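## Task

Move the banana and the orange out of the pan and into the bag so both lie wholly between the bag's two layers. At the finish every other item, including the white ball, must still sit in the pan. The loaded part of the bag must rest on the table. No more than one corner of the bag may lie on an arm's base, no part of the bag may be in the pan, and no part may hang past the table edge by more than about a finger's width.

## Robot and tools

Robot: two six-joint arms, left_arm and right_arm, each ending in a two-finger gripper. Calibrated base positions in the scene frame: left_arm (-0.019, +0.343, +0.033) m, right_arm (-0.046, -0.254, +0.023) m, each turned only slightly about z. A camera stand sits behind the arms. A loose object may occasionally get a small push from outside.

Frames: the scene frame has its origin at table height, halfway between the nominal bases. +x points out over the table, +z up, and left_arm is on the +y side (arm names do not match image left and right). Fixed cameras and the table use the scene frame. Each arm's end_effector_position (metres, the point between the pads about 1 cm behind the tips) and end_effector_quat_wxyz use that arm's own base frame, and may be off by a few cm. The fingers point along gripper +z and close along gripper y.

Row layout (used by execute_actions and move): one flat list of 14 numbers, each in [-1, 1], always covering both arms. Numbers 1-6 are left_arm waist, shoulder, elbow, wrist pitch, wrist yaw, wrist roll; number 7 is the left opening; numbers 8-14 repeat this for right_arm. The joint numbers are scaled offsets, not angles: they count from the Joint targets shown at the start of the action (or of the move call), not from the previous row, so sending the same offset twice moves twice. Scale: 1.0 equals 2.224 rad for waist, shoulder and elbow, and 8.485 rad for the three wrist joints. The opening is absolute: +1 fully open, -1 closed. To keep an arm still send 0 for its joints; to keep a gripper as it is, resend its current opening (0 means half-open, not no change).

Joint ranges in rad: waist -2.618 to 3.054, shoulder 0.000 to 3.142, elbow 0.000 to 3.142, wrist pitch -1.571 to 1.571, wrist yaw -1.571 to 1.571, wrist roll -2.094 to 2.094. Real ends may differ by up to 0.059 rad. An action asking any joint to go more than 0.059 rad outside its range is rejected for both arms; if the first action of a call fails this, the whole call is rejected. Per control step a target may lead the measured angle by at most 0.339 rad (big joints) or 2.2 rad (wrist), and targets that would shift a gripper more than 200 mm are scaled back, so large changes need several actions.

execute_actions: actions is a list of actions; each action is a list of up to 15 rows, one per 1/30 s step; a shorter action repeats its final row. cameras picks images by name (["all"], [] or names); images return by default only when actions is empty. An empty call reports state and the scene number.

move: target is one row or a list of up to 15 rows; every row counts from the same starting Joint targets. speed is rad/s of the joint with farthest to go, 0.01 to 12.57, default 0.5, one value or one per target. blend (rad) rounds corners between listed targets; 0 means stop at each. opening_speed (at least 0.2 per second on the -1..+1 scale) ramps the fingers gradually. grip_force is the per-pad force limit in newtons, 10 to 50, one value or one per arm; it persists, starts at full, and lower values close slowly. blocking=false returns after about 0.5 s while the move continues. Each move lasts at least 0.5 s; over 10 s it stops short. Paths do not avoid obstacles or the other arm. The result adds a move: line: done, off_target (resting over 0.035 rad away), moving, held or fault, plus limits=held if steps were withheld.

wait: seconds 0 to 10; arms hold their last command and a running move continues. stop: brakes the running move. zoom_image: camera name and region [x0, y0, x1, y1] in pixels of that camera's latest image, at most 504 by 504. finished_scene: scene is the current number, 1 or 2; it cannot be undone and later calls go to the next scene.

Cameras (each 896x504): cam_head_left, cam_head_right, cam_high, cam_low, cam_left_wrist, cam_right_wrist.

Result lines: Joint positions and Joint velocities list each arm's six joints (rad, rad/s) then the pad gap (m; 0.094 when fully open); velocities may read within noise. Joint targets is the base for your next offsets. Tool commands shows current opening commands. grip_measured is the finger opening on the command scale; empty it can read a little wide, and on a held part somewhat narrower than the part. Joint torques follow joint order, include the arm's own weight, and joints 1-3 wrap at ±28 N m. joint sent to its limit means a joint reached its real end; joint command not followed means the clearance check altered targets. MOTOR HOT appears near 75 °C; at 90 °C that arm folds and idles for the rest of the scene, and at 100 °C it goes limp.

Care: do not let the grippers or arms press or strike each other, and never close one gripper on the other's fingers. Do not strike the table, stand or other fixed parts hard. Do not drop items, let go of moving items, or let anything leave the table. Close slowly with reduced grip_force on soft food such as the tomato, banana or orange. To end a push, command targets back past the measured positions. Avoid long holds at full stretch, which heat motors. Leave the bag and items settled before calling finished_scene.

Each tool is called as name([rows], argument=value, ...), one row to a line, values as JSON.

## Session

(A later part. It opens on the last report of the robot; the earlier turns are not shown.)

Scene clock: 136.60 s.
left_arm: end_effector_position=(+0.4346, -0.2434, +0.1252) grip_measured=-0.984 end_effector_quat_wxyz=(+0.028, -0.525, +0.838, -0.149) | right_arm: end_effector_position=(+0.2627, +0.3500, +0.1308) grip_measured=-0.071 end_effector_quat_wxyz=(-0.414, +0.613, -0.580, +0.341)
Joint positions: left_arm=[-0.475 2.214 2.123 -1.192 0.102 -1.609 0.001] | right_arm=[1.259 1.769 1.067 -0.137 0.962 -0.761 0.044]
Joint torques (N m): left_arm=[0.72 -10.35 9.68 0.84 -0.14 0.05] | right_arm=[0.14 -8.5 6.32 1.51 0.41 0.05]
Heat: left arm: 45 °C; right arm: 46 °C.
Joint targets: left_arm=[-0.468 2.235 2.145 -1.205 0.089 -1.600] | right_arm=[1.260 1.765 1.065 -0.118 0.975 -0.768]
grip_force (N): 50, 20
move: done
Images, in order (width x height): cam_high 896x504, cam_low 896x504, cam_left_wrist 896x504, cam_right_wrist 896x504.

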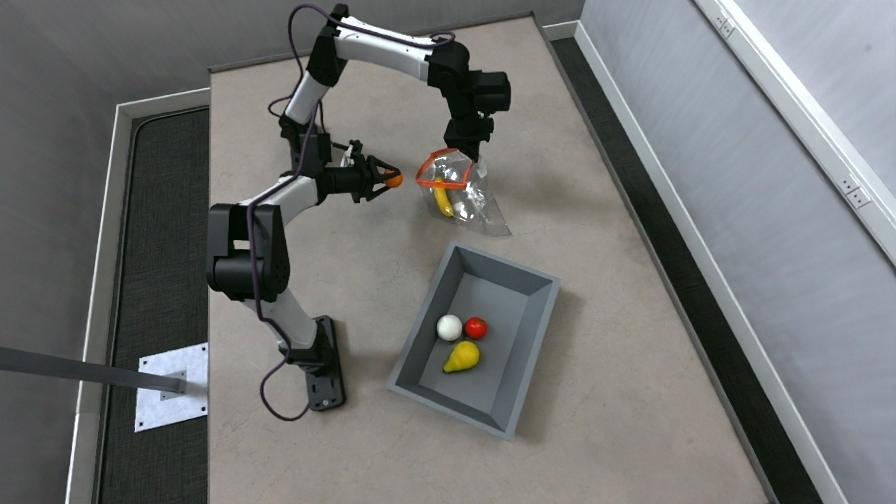

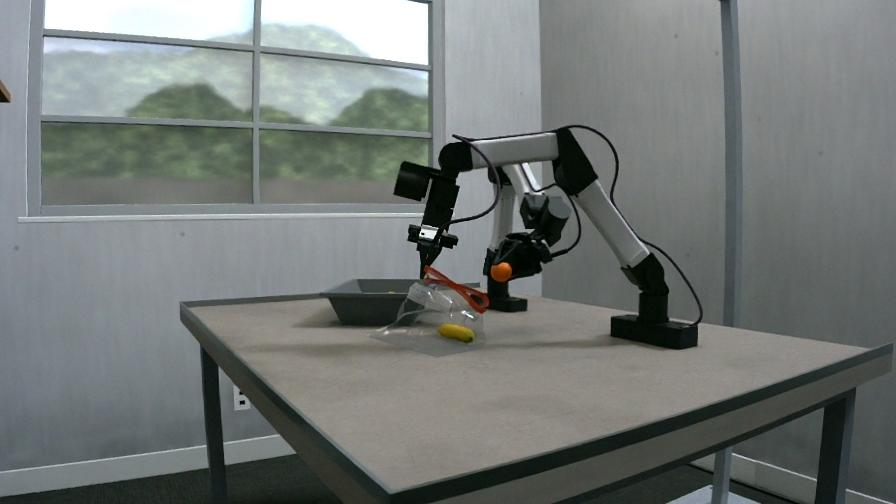

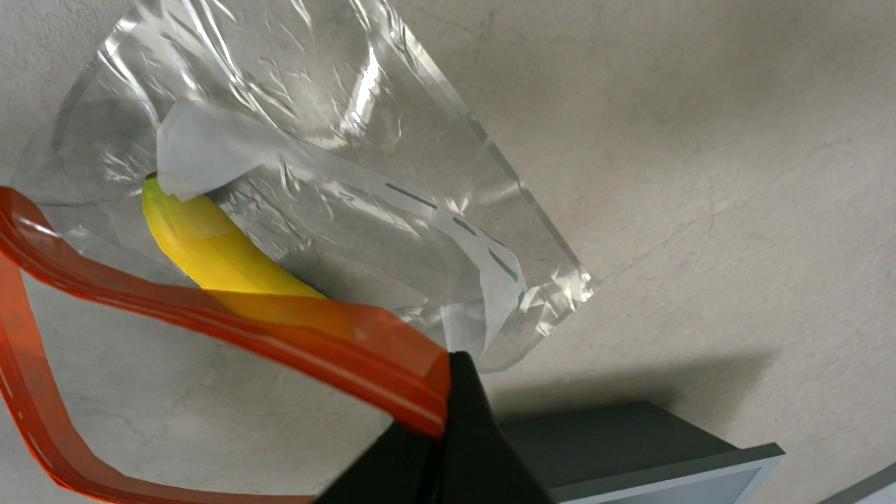

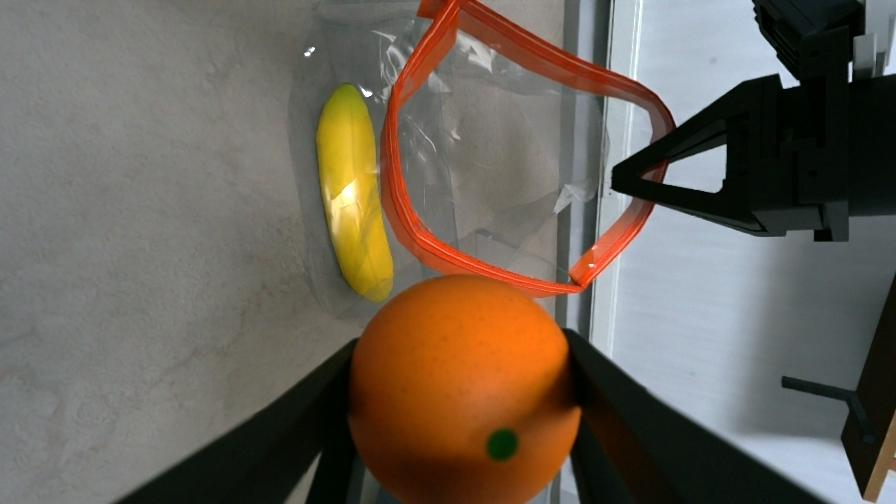

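move([
  [0,0,0,0,0,0,-1,-0.1084,0.1012,0.0585,0.0346,-0.0206,-0.0297,-0.08],
  [0,0,0,0,0,0,-1,-0.1605,0.1938,0.1326,0.0467,-0.0318,-0.0404,-0.08],
], speed=[0.5,0.35], blend=[0.05,0], cameras=["cam_right_wrist","cam_left_wrist","cam_high","cam_low","cam_head_left"])

Scene clock: 141.03 s.
left_arm: end_effector_position=(+0.4346, -0.2434, +0.1252) grip_measured=-0.984 end_effector_quat_wxyz=(+0.028, -0.525, +0.838, -0.149) | right_arm: end_effector_position=(+0.4283, +0.3603, +0.0679) grip_measured=-0.071 end_effector_quat_wxyz=(-0.405, +0.611, -0.582, +0.351)
Joint positions: left_arm=[-0.475 2.214 2.123 -1.192 0.102 -1.609 0.001] | right_arm=[0.904 2.185 1.33 0.257 0.713 -1.104 0.044]
Joint torques (N m): left_arm=[0.73 -10.35 9.62 0.83 -0.14 0.06] | right_arm=[-0.16 -10.44 9.2 1.84 0.07 0.09]
Heat: left arm: 45 °C; right arm: 45 °C.
Joint targets: left_arm=[-0.468 2.235 2.145 -1.205 0.089 -1.600] | right_arm=[0.903 2.196 1.360 0.278 0.705 -1.111]
grip_force (N): 50, 20
move: done
Images, in order (width x height): cam_head_left 896x504, cam_high 896x504, cam_low 896x504, cam_left_wrist 896x504, cam_right_wrist 896x504.

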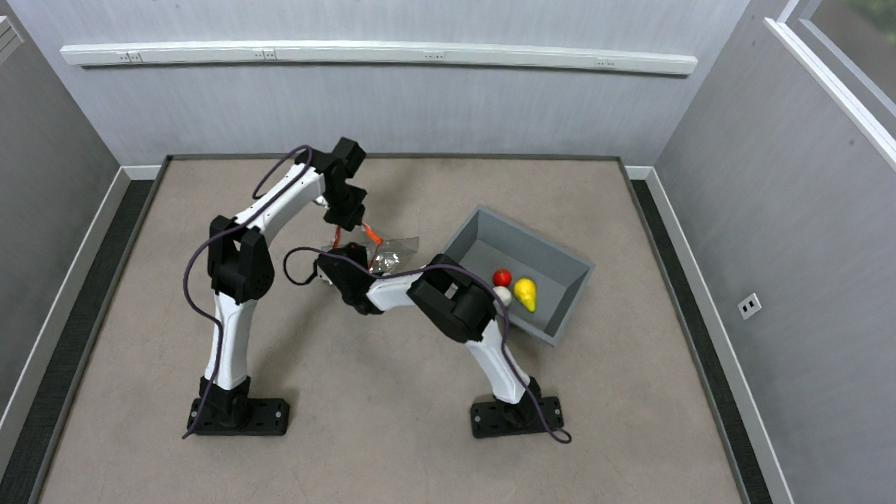

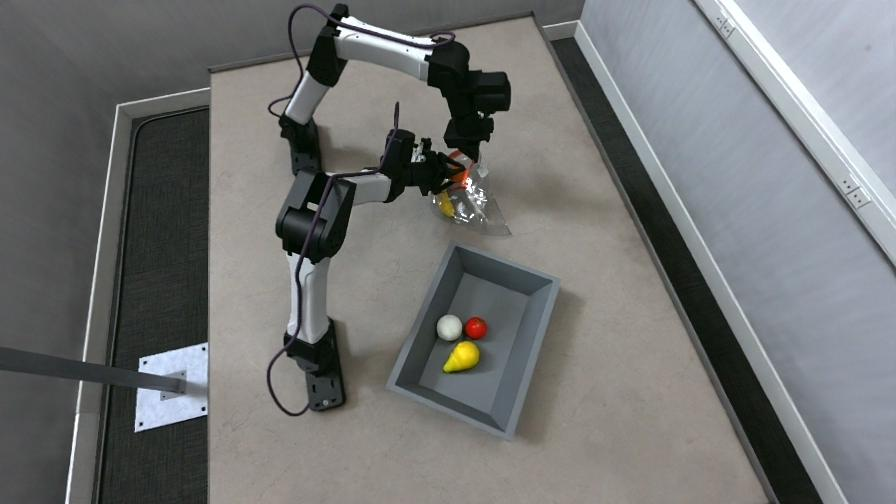

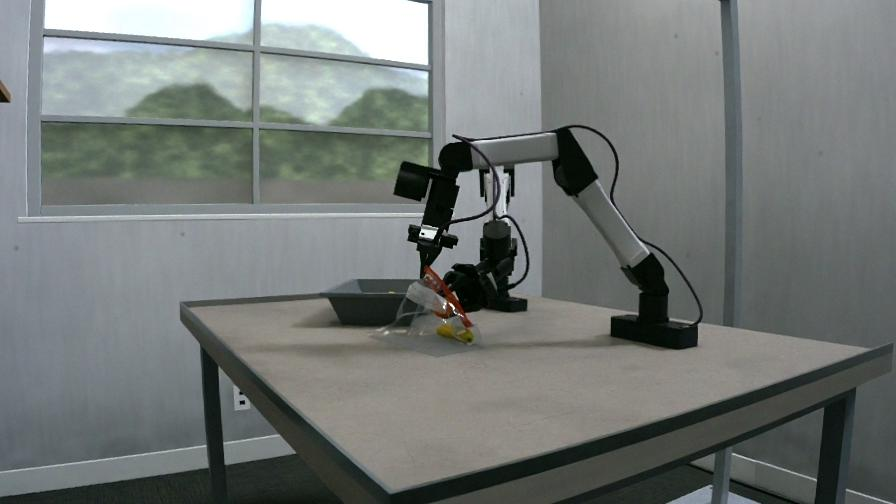

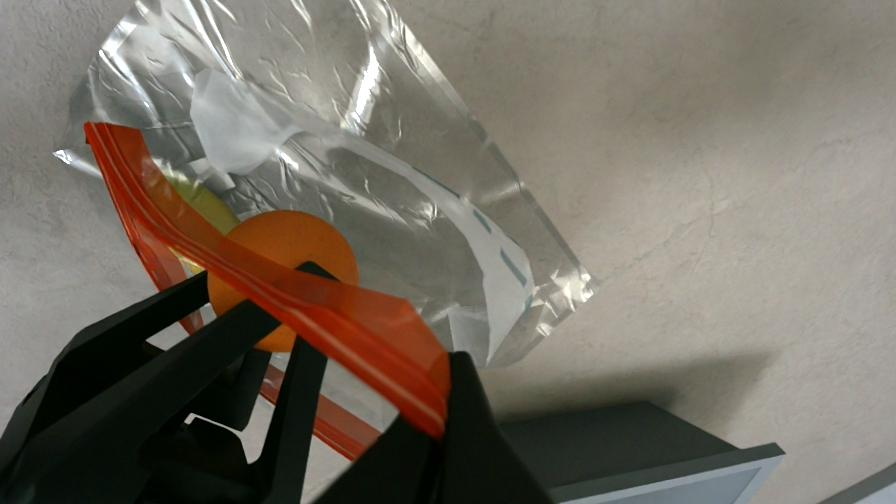

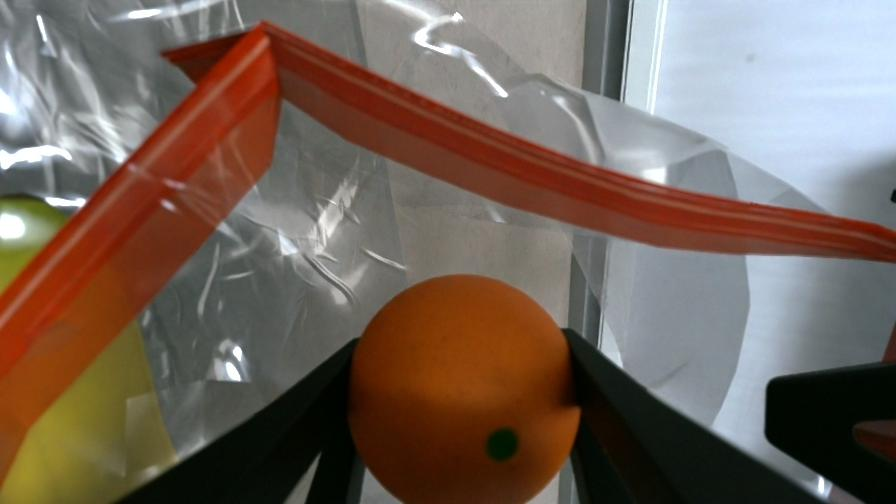

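move(target=[0,0,0,0,0,0,-1,-0.0315,0.0764,0.0791,0.0027,-0.0068,-0.0057,-0.08], speed=0.35, cameras=["cam_right_wrist","cam_left_wrist","cam_high","cam_low"])

Scene clock: 142.50 s.
left_arm: end_effector_position=(+0.4346, -0.2434, +0.1252) grip_measured=-0.984 end_effector_quat_wxyz=(+0.028, -0.525, +0.838, -0.149) | right_arm: end_effector_position=(+0.4760, +0.3677, +0.0435) grip_measured=-0.071 end_effector_quat_wxyz=(-0.405, +0.611, -0.583, +0.351)
Joint positions: left_arm=[-0.475 2.214 2.123 -1.192 0.102 -1.609 0.001] | right_arm=[0.835 2.352 1.506 0.28 0.656 -1.152 0.044]
Joint torques (N m): left_arm=[0.7 -10.32 9.62 0.83 -0.13 0.05] | right_arm=[-0.23 -11.41 9.28 1.94 0.07 -0.01]
Heat: left arm: 45 °C; right arm: 46 °C.
Joint targets: left_arm=[-0.468 2.235 2.145 -1.205 0.089 -1.600] | right_arm=[0.833 2.366 1.536 0.301 0.647 -1.159]
grip_force (N): 50, 20
move: done
Images, in order (width x height): cam_high 896x504, cam_low 896x504, cam_left_wrist 896x504, cam_right_wrist 896x504.

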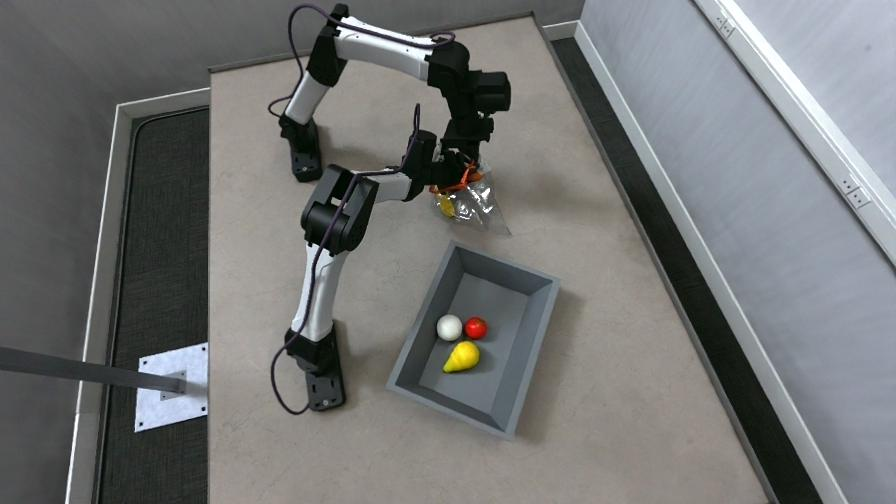

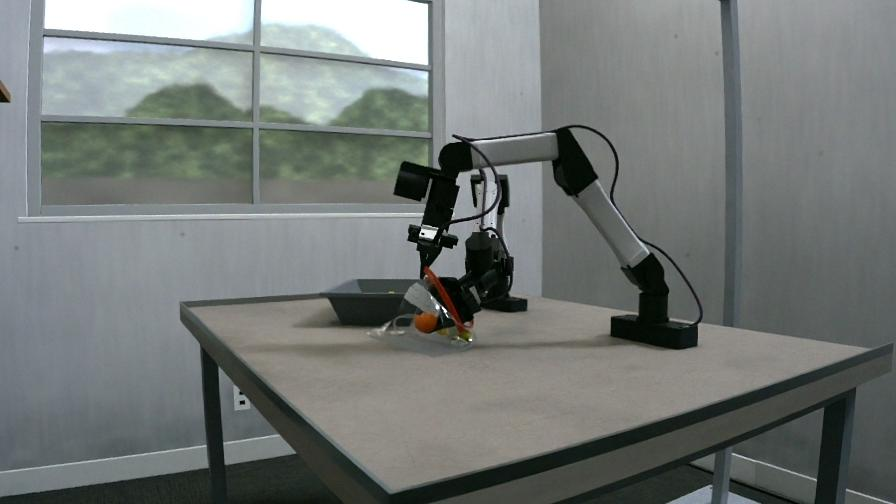

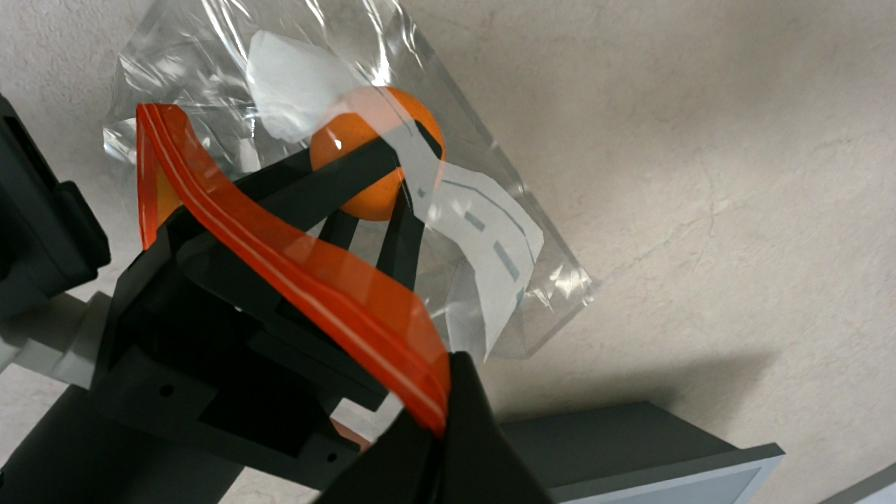

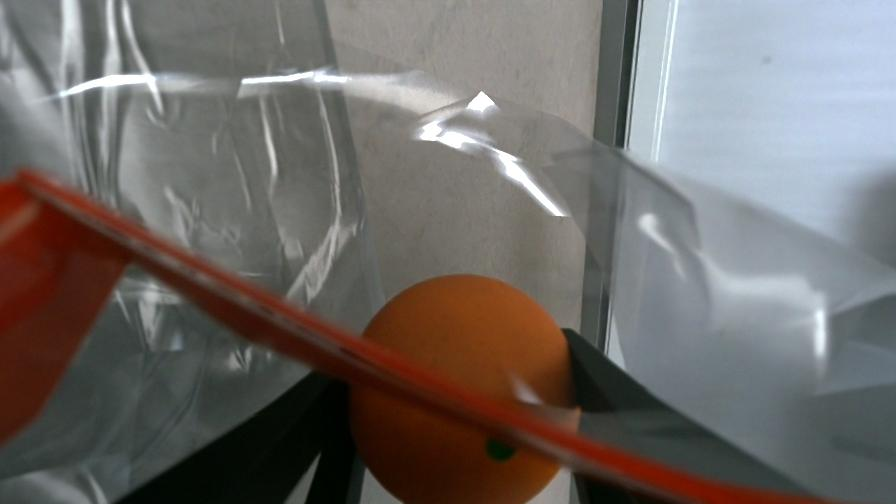

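move([
  [0,0,0,0,0,0,-1,0,0.0099,0,0,0,0,-0.08],
  [0,0,0,0,0,0,-1,0,0.0099,0,0,0,0,0.25],
], speed=0.2, opening_speed=0.6, cameras=["cam_right_wrist","cam_left_wrist","cam_low"])

Scene clock: 144.47 s.
left_arm: end_effector_position=(+0.4346, -0.2434, +0.1252) grip_measured=-0.984 end_effector_quat_wxyz=(+0.028, -0.525, +0.838, -0.149) | right_arm: end_effector_position=(+0.4765, +0.3684, +0.0348) grip_measured=+0.249 end_effector_quat_wxyz=(-0.402, +0.613, -0.583, +0.351)
Joint positions: left_arm=[-0.475 2.214 2.123 -1.192 0.102 -1.609 0.001] | right_arm=[0.835 2.374 1.511 0.289 0.656 -1.153 0.059]
Joint torques (N m): left_arm=[0.76 -10.29 9.61 0.83 -0.14 0.06] | right_arm=[-0.2 -11.3 8.75 1.81 0.06 0.05]
Heat: left arm: 45 °C; right arm: 46 °C.
Joint targets: left_arm=[-0.468 2.235 2.145 -1.205 0.089 -1.600] | right_arm=[0.833 2.388 1.536 0.301 0.647 -1.159]
grip_force (N): 50, 20
move: done
Images, in order (width x height): cam_low 896x504, cam_left_wrist 896x504, cam_right_wrist 896x504.

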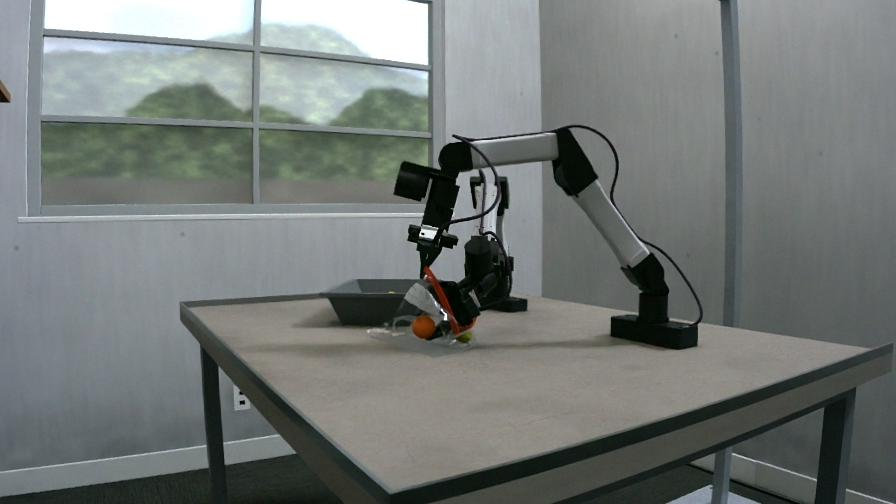

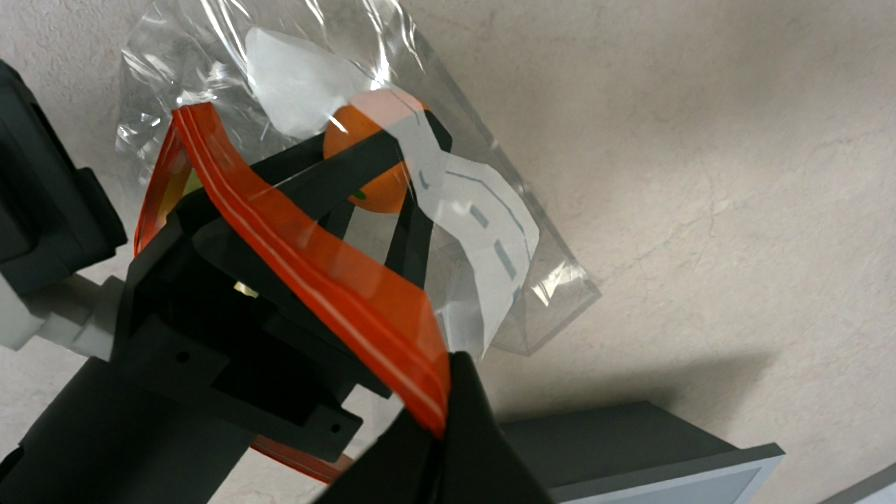

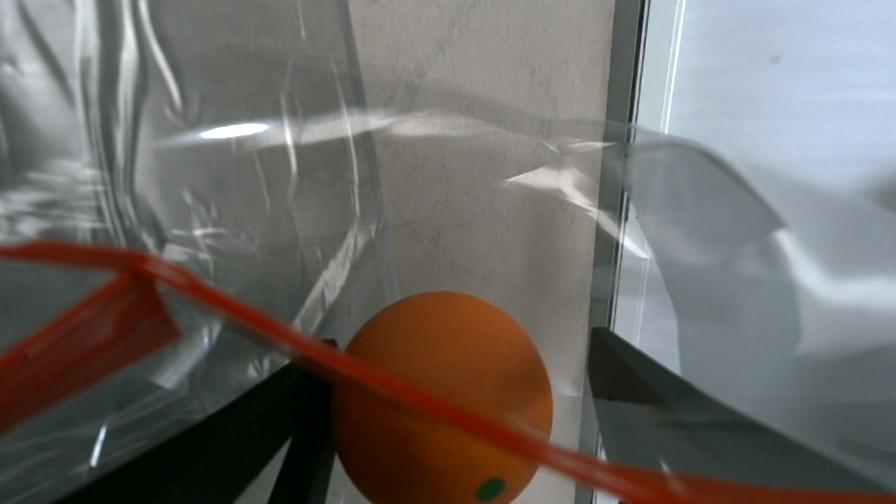

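move(target=[0,0,0,0,0,0,-1,0.0166,-0.0643,-0.0553,-0.0039,0.0057,0.0025,0.3], speed=0.2, cameras=["cam_right_wrist","cam_left_wrist","cam_low"])

Scene clock: 146.20 s.
left_arm: end_effector_position=(+0.4344, -0.2433, +0.1252) grip_measured=-0.984 end_effector_quat_wxyz=(+0.028, -0.525, +0.838, -0.149) | right_arm: end_effector_position=(+0.4529, +0.3612, +0.0392) grip_measured=+0.299 end_effector_quat_wxyz=(-0.388, +0.623, -0.579, +0.356)
Joint positions: left_arm=[-0.475 2.214 2.123 -1.193 0.102 -1.609 0.001] | right_arm=[0.864 2.3 1.417 0.27 0.684 -1.146 0.061]
Joint torques (N m): left_arm=[0.7 -10.3 9.65 0.84 -0.13 0.05] | right_arm=[0.5 -16.94 5.82 1.63 0.24 0.21]
Heat: left arm: 45 °C; right arm: 46 °C.
Joint targets: left_arm=[-0.468 2.235 2.145 -1.205 0.089 -1.600] | right_arm=[0.870 2.245 1.412 0.268 0.695 -1.138]
grip_force (N): 50, 20
move: off_target (right_arm); right_arm: the shoulder is farthest, 0.055 rad from its target
Images, in order (width x height): cam_low 896x504, cam_left_wrist 896x504, cam_right_wrist 896x504.

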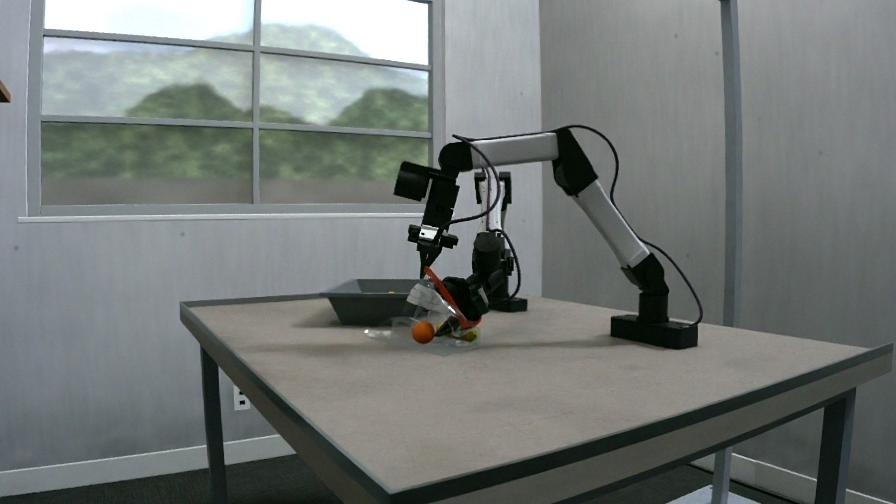

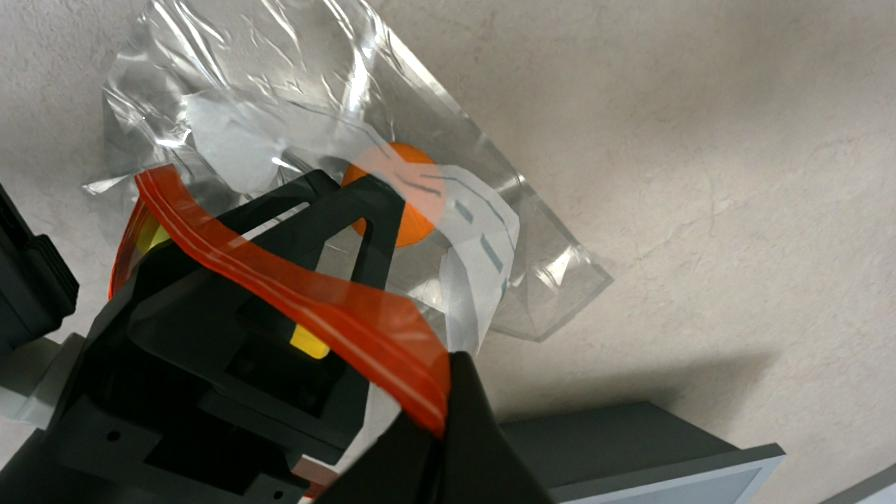

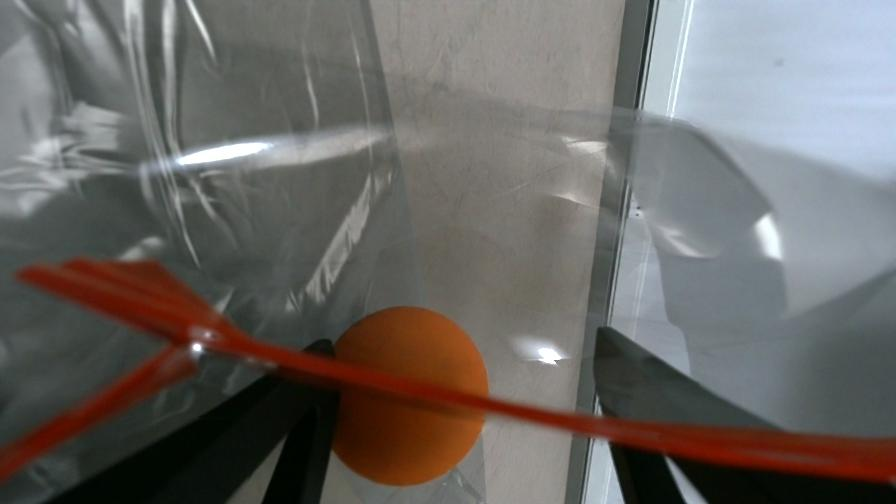

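move([
  [0,0,0,0,0,0,-1,0,0,0,0,0,0,-0.5],
  [0,0,0,0,0,0,-1,0.0153,-0.0427,-0.0400,-0.0019,0.0033,0.0028,-0.5],
], speed=0.2, opening_speed=1.0, cameras=["cam_right_wrist","cam_left_wrist","cam_low"])

Scene clock: 151.03 s.
left_arm: end_effector_position=(+0.4344, -0.2433, +0.1252) grip_measured=-0.984 end_effector_quat_wxyz=(+0.028, -0.525, +0.838, -0.149) | right_arm: end_effector_position=(+0.4289, +0.3569, +0.0579) grip_measured=-0.499 end_effector_quat_wxyz=(-0.391, +0.622, -0.577, +0.356)
Joint positions: left_arm=[-0.475 2.214 2.123 -1.193 0.102 -1.609 0.001] | right_arm=[0.899 2.201 1.329 0.25 0.712 -1.123 0.024]
Joint torques (N m): left_arm=[0.68 -10.35 9.65 0.85 -0.13 0.06] | right_arm=[0.46 -15.91 5.81 1.64 0.29 0.22]
Heat: left arm: 45 °C; right arm: 50 °C.
Joint targets: left_arm=[-0.468 2.235 2.145 -1.205 0.089 -1.600] | right_arm=[0.904 2.150 1.323 0.252 0.723 -1.114]
grip_force (N): 50, 20
move: off_target (right_arm); right_arm: the shoulder is farthest, 0.051 rad from its target
Images, in order (width x height): cam_low 896x504, cam_left_wrist 896x504, cam_right_wrist 896x504.

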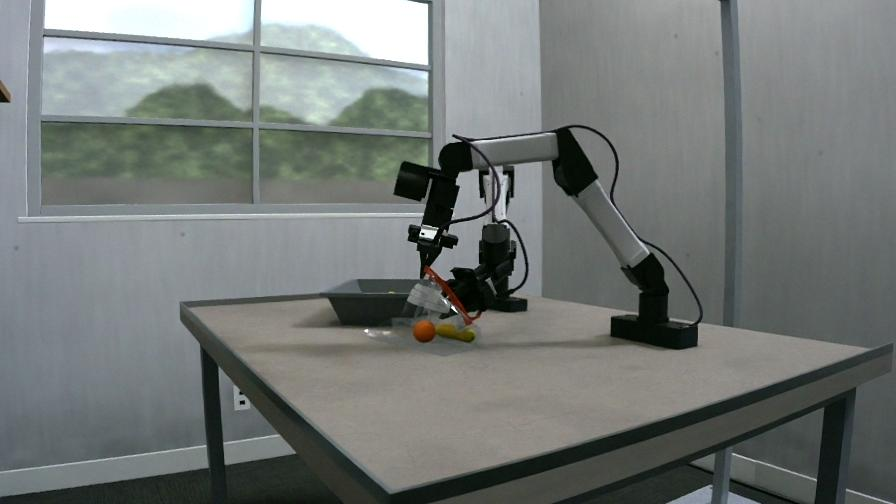

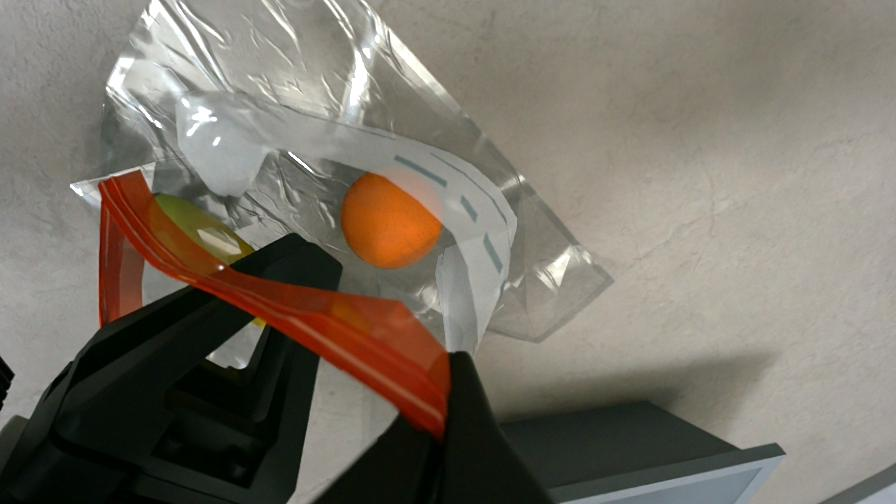

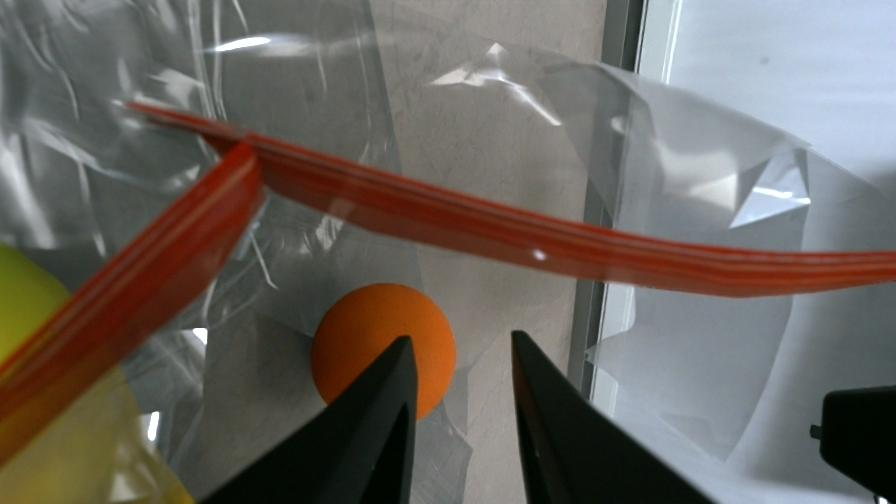

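move([
  [0,0,0,0,0,0,-1,0.0517,-0.0913,-0.0692,-0.0113,0.0091,0.0111,-0.5],
  [0,0,0,0,0,0,-1,0.1601,-0.1731,-0.1160,-0.0436,0.0297,0.0408,-0.5],
  [0.0225,-0.0571,-0.0854,0.0516,0,0,-1,-0.4514,-0.2473,0.1830,-0.1912,-0.0852,0.1313,-0.5],
], speed=[0.35,0.6,1.1], blend=[0.05,0.08,0], cameras=["all"])

Scene clock: 156.27 s.
left_arm: end_effector_position=(+0.5008, -0.2461, +0.1470) grip_measured=-0.984 end_effector_quat_wxyz=(+0.116, -0.519, +0.799, -0.281) | right_arm: end_effector_position=(+0.3414, -0.0359, +0.2197) grip_measured=-0.499 end_effector_quat_wxyz=(+0.143, +0.046, +0.989, -0.013)
Joint positions: left_arm=[-0.425 2.148 1.966 -0.778 0.102 -1.609 0.001] | right_arm=[-0.099 1.623 1.708 -1.368 0.011 -0.008 0.024]
Joint torques (N m): left_arm=[0.7 -15.2 6.97 1.75 -0.14 0.07] | right_arm=[-0.08 -8.75 8.46 0.84 -0.11 0.1]
Heat: left arm: 46 °C; right arm: 50 °C.
Joint targets: left_arm=[-0.418 2.108 1.955 -0.767 0.089 -1.600] | right_arm=[-0.100 1.599 1.731 -1.370 0.000 0.000]
grip_force (N): 50, 20
move: off_target (left_arm); left_arm: the shoulder is farthest, 0.040 rad from its target

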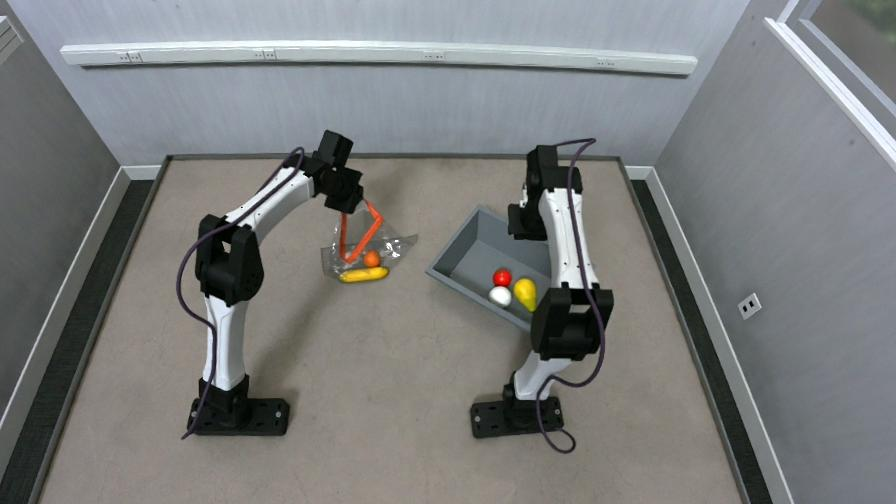

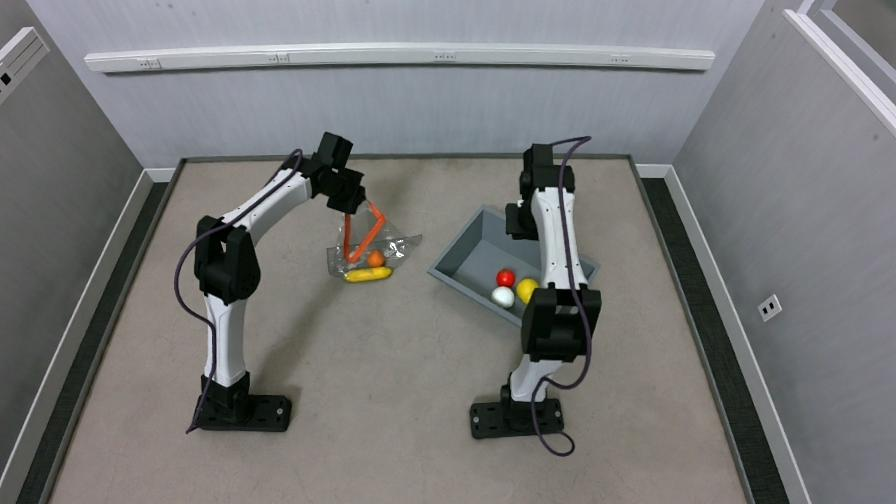

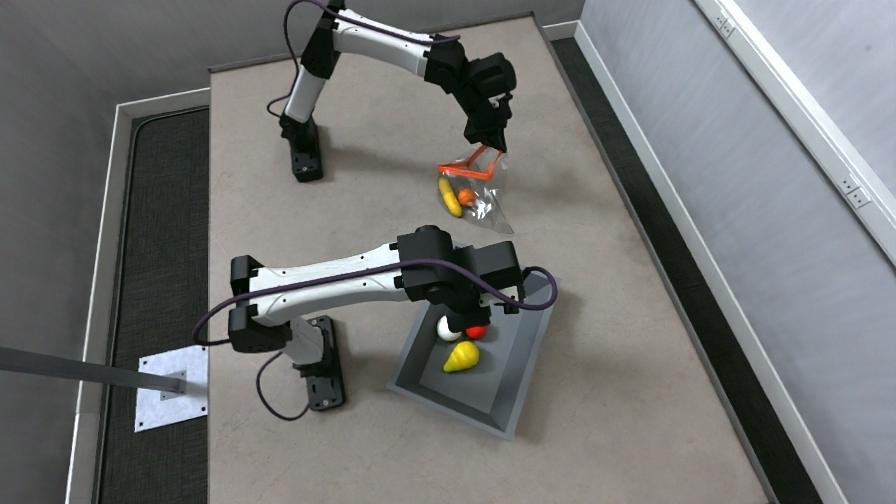

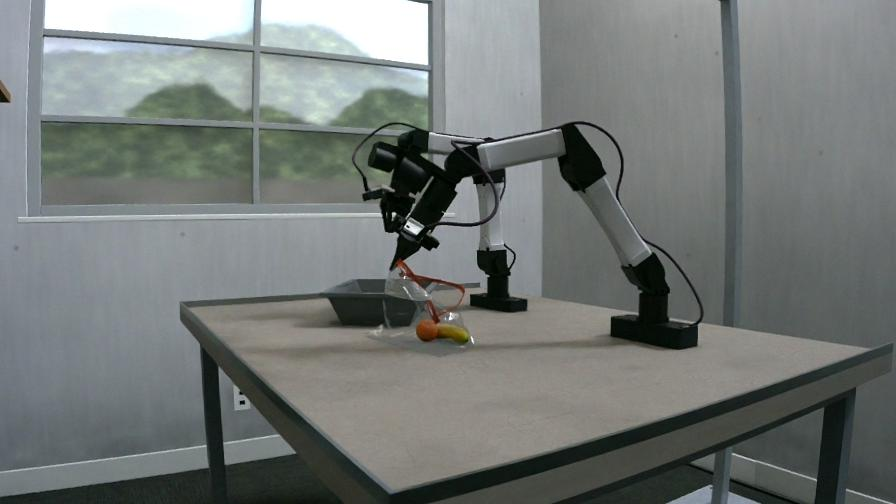

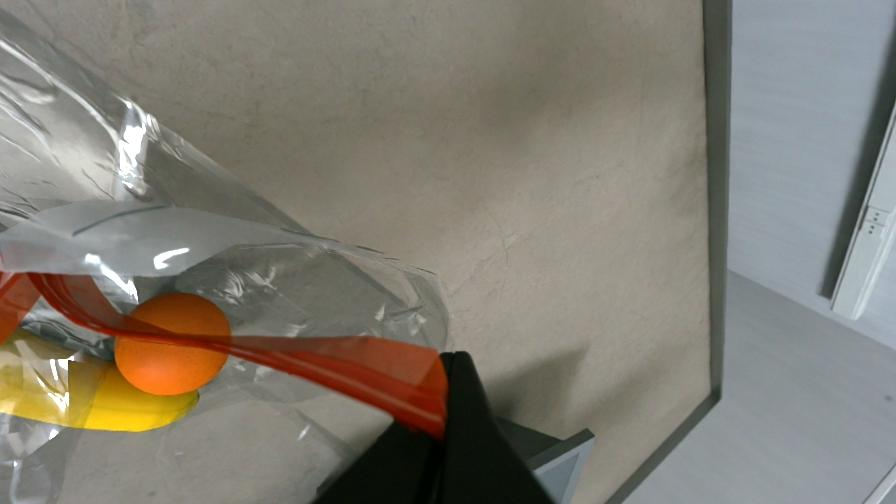

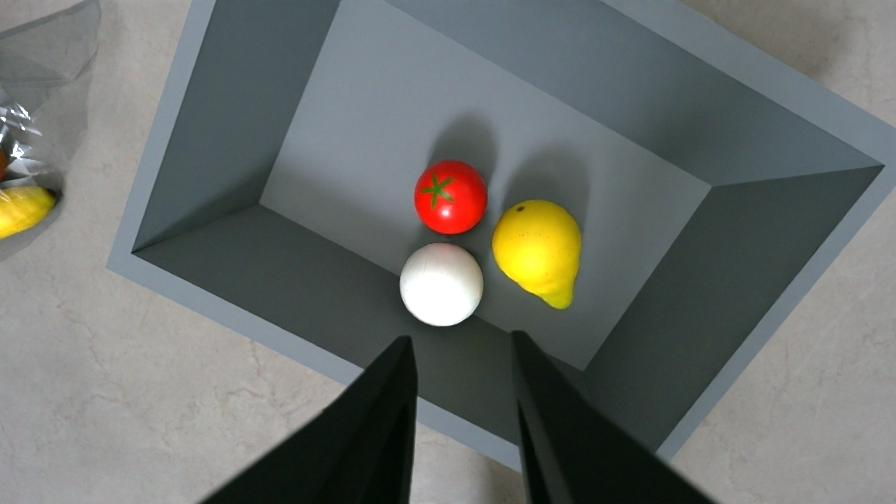

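zoom_image(camera="cam_low", region=[350, 240, 500, 360])

zoom_image(camera="cam_head_left", region=[300, 190, 440, 300])

Scaled by 3.360 from the camera's 896x504 image, which has a finer 1280x720 frame.

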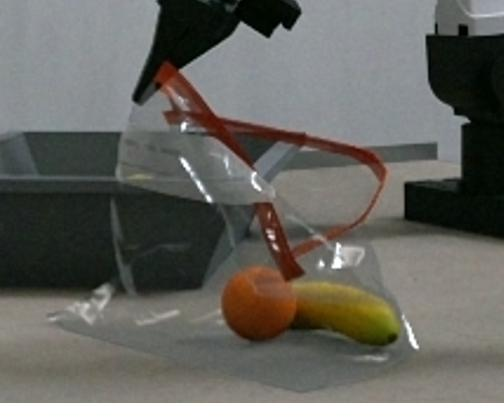

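Scaled by 3.600 from the camera's 896x504 image, which has a finer 1280x720 frame.

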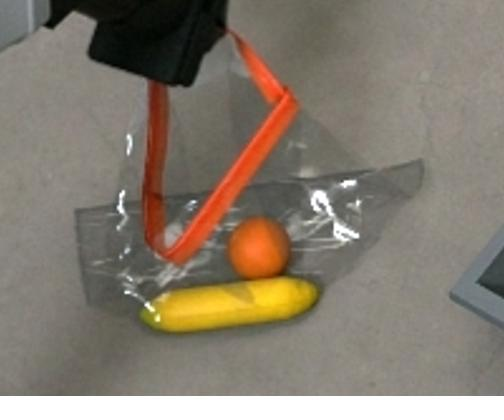

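move([
  [-0.0369,-0.0328,0.0270,-0.0384,0,0,-1,0,0,0,0,0,0,-0.5],
  [-0.0854,-0.0881,-0.1560,-0.0178,0,0,-1,0,0,0,0,0,0,-0.5],
], speed=[0.3,0.4], blend=[0.06,0], cameras=["cam_low","cam_head_left","cam_left_wrist","cam_high"])

zoom_image(camera="cam_low", region=[350, 240, 500, 360])

zoom_image(camera="cam_head_left", region=[300, 190, 440, 300])

Scene clock: 160.73 s.
left_arm: end_effector_position=(+0.3557, -0.2673, +0.1011) grip_measured=-0.984 end_effector_quat_wxyz=(+0.024, -0.468, +0.868, -0.162) | right_arm: end_effector_position=(+0.3413, -0.0358, +0.2197) grip_measured=-0.499 end_effector_quat_wxyz=(+0.143, +0.046, +0.989, -0.013)
Joint positions: left_arm=[-0.604 1.948 1.618 -0.928 0.102 -1.609 0.001] | right_arm=[-0.099 1.623 1.708 -1.368 0.01 -0.008 0.024]
Joint torques (N m): left_arm=[-0.06 -12.82 6.61 1.15 -0.13 0.06] | right_arm=[-0.05 -8.75 8.47 0.82 -0.11 0.12]
Heat: left arm: 47 °C; right arm: 49 °C.
Joint targets: left_arm=[-0.608 1.912 1.608 -0.918 0.089 -1.600] | right_arm=[-0.100 1.599 1.731 -1.370 0.001 0.000]
grip_force (N): 50, 20
move: off_target (left_arm); left_arm: the shoulder is farthest, 0.036 rad from its target
Images, in order (width x height): cam_head_left 896x504, cam_high 896x504, cam_low 896x504, cam_left_wrist 896x504.

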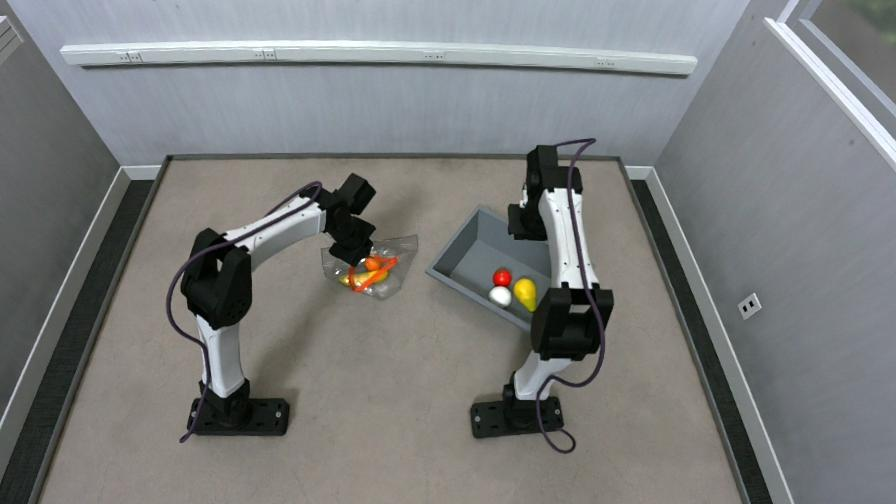

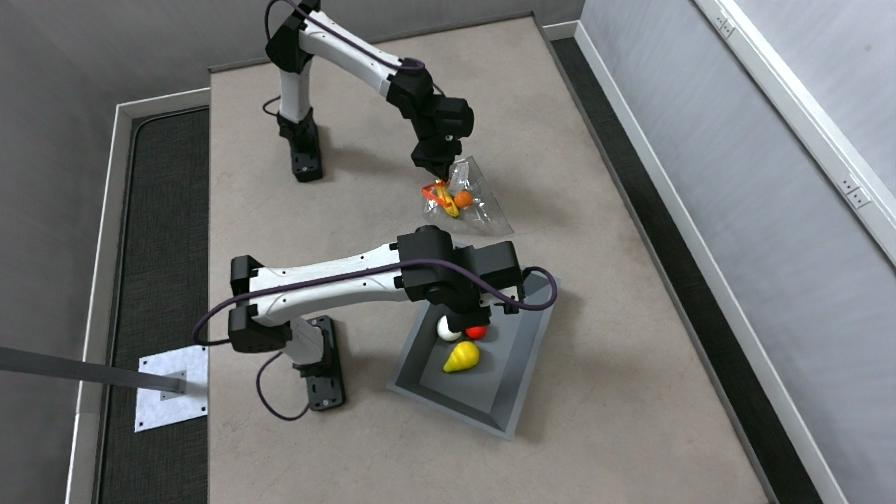

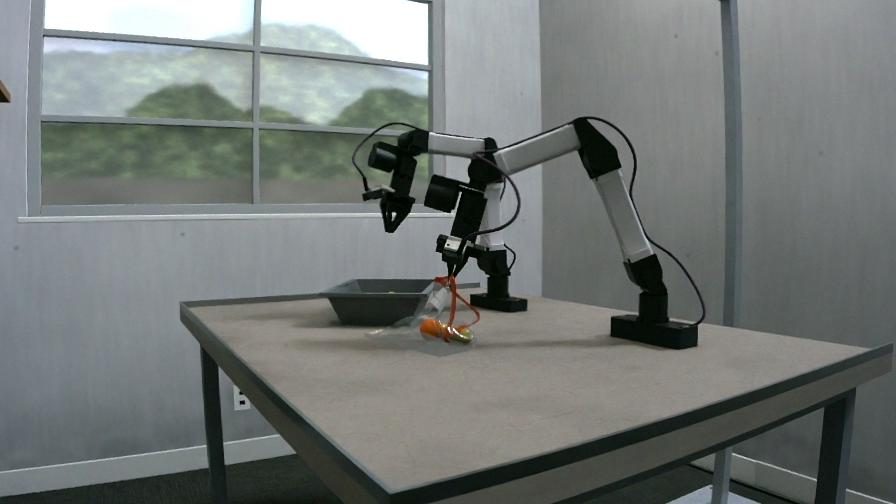

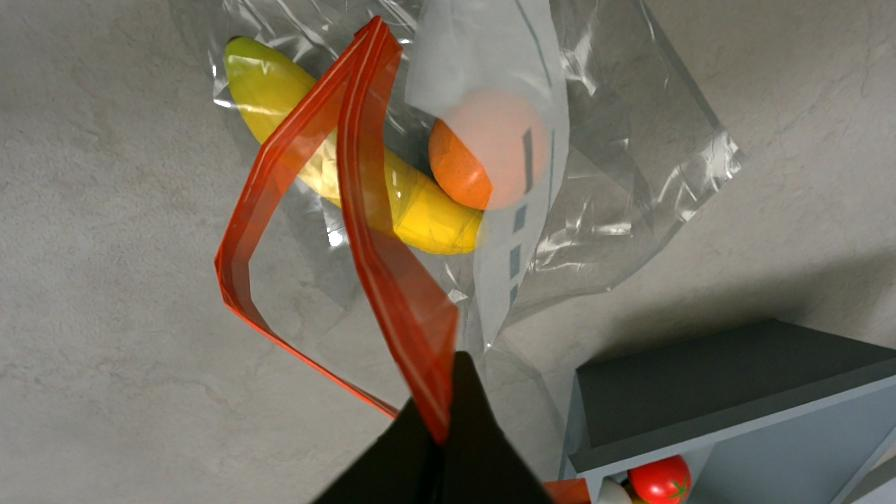

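Scaled by 3.360 from the camera's 896x504 image, which has a finer 1280x720 frame.

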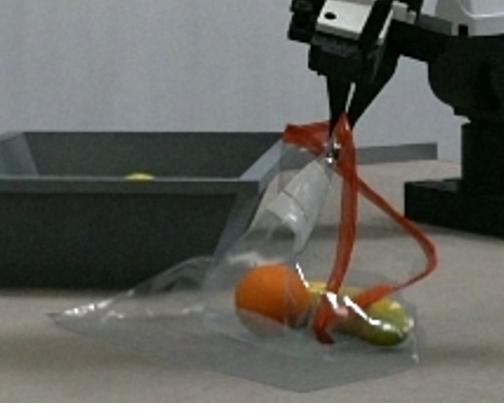

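Scaled by 3.600 from the camera's 896x504 image, which has a finer 1280x720 frame.

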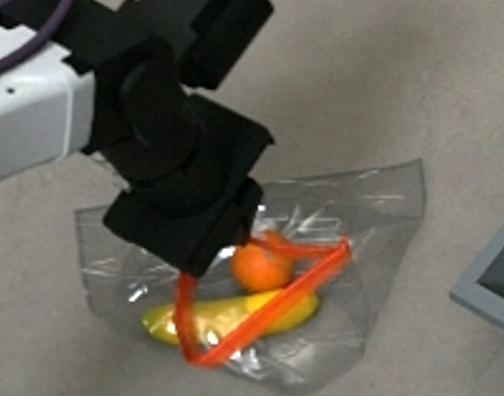

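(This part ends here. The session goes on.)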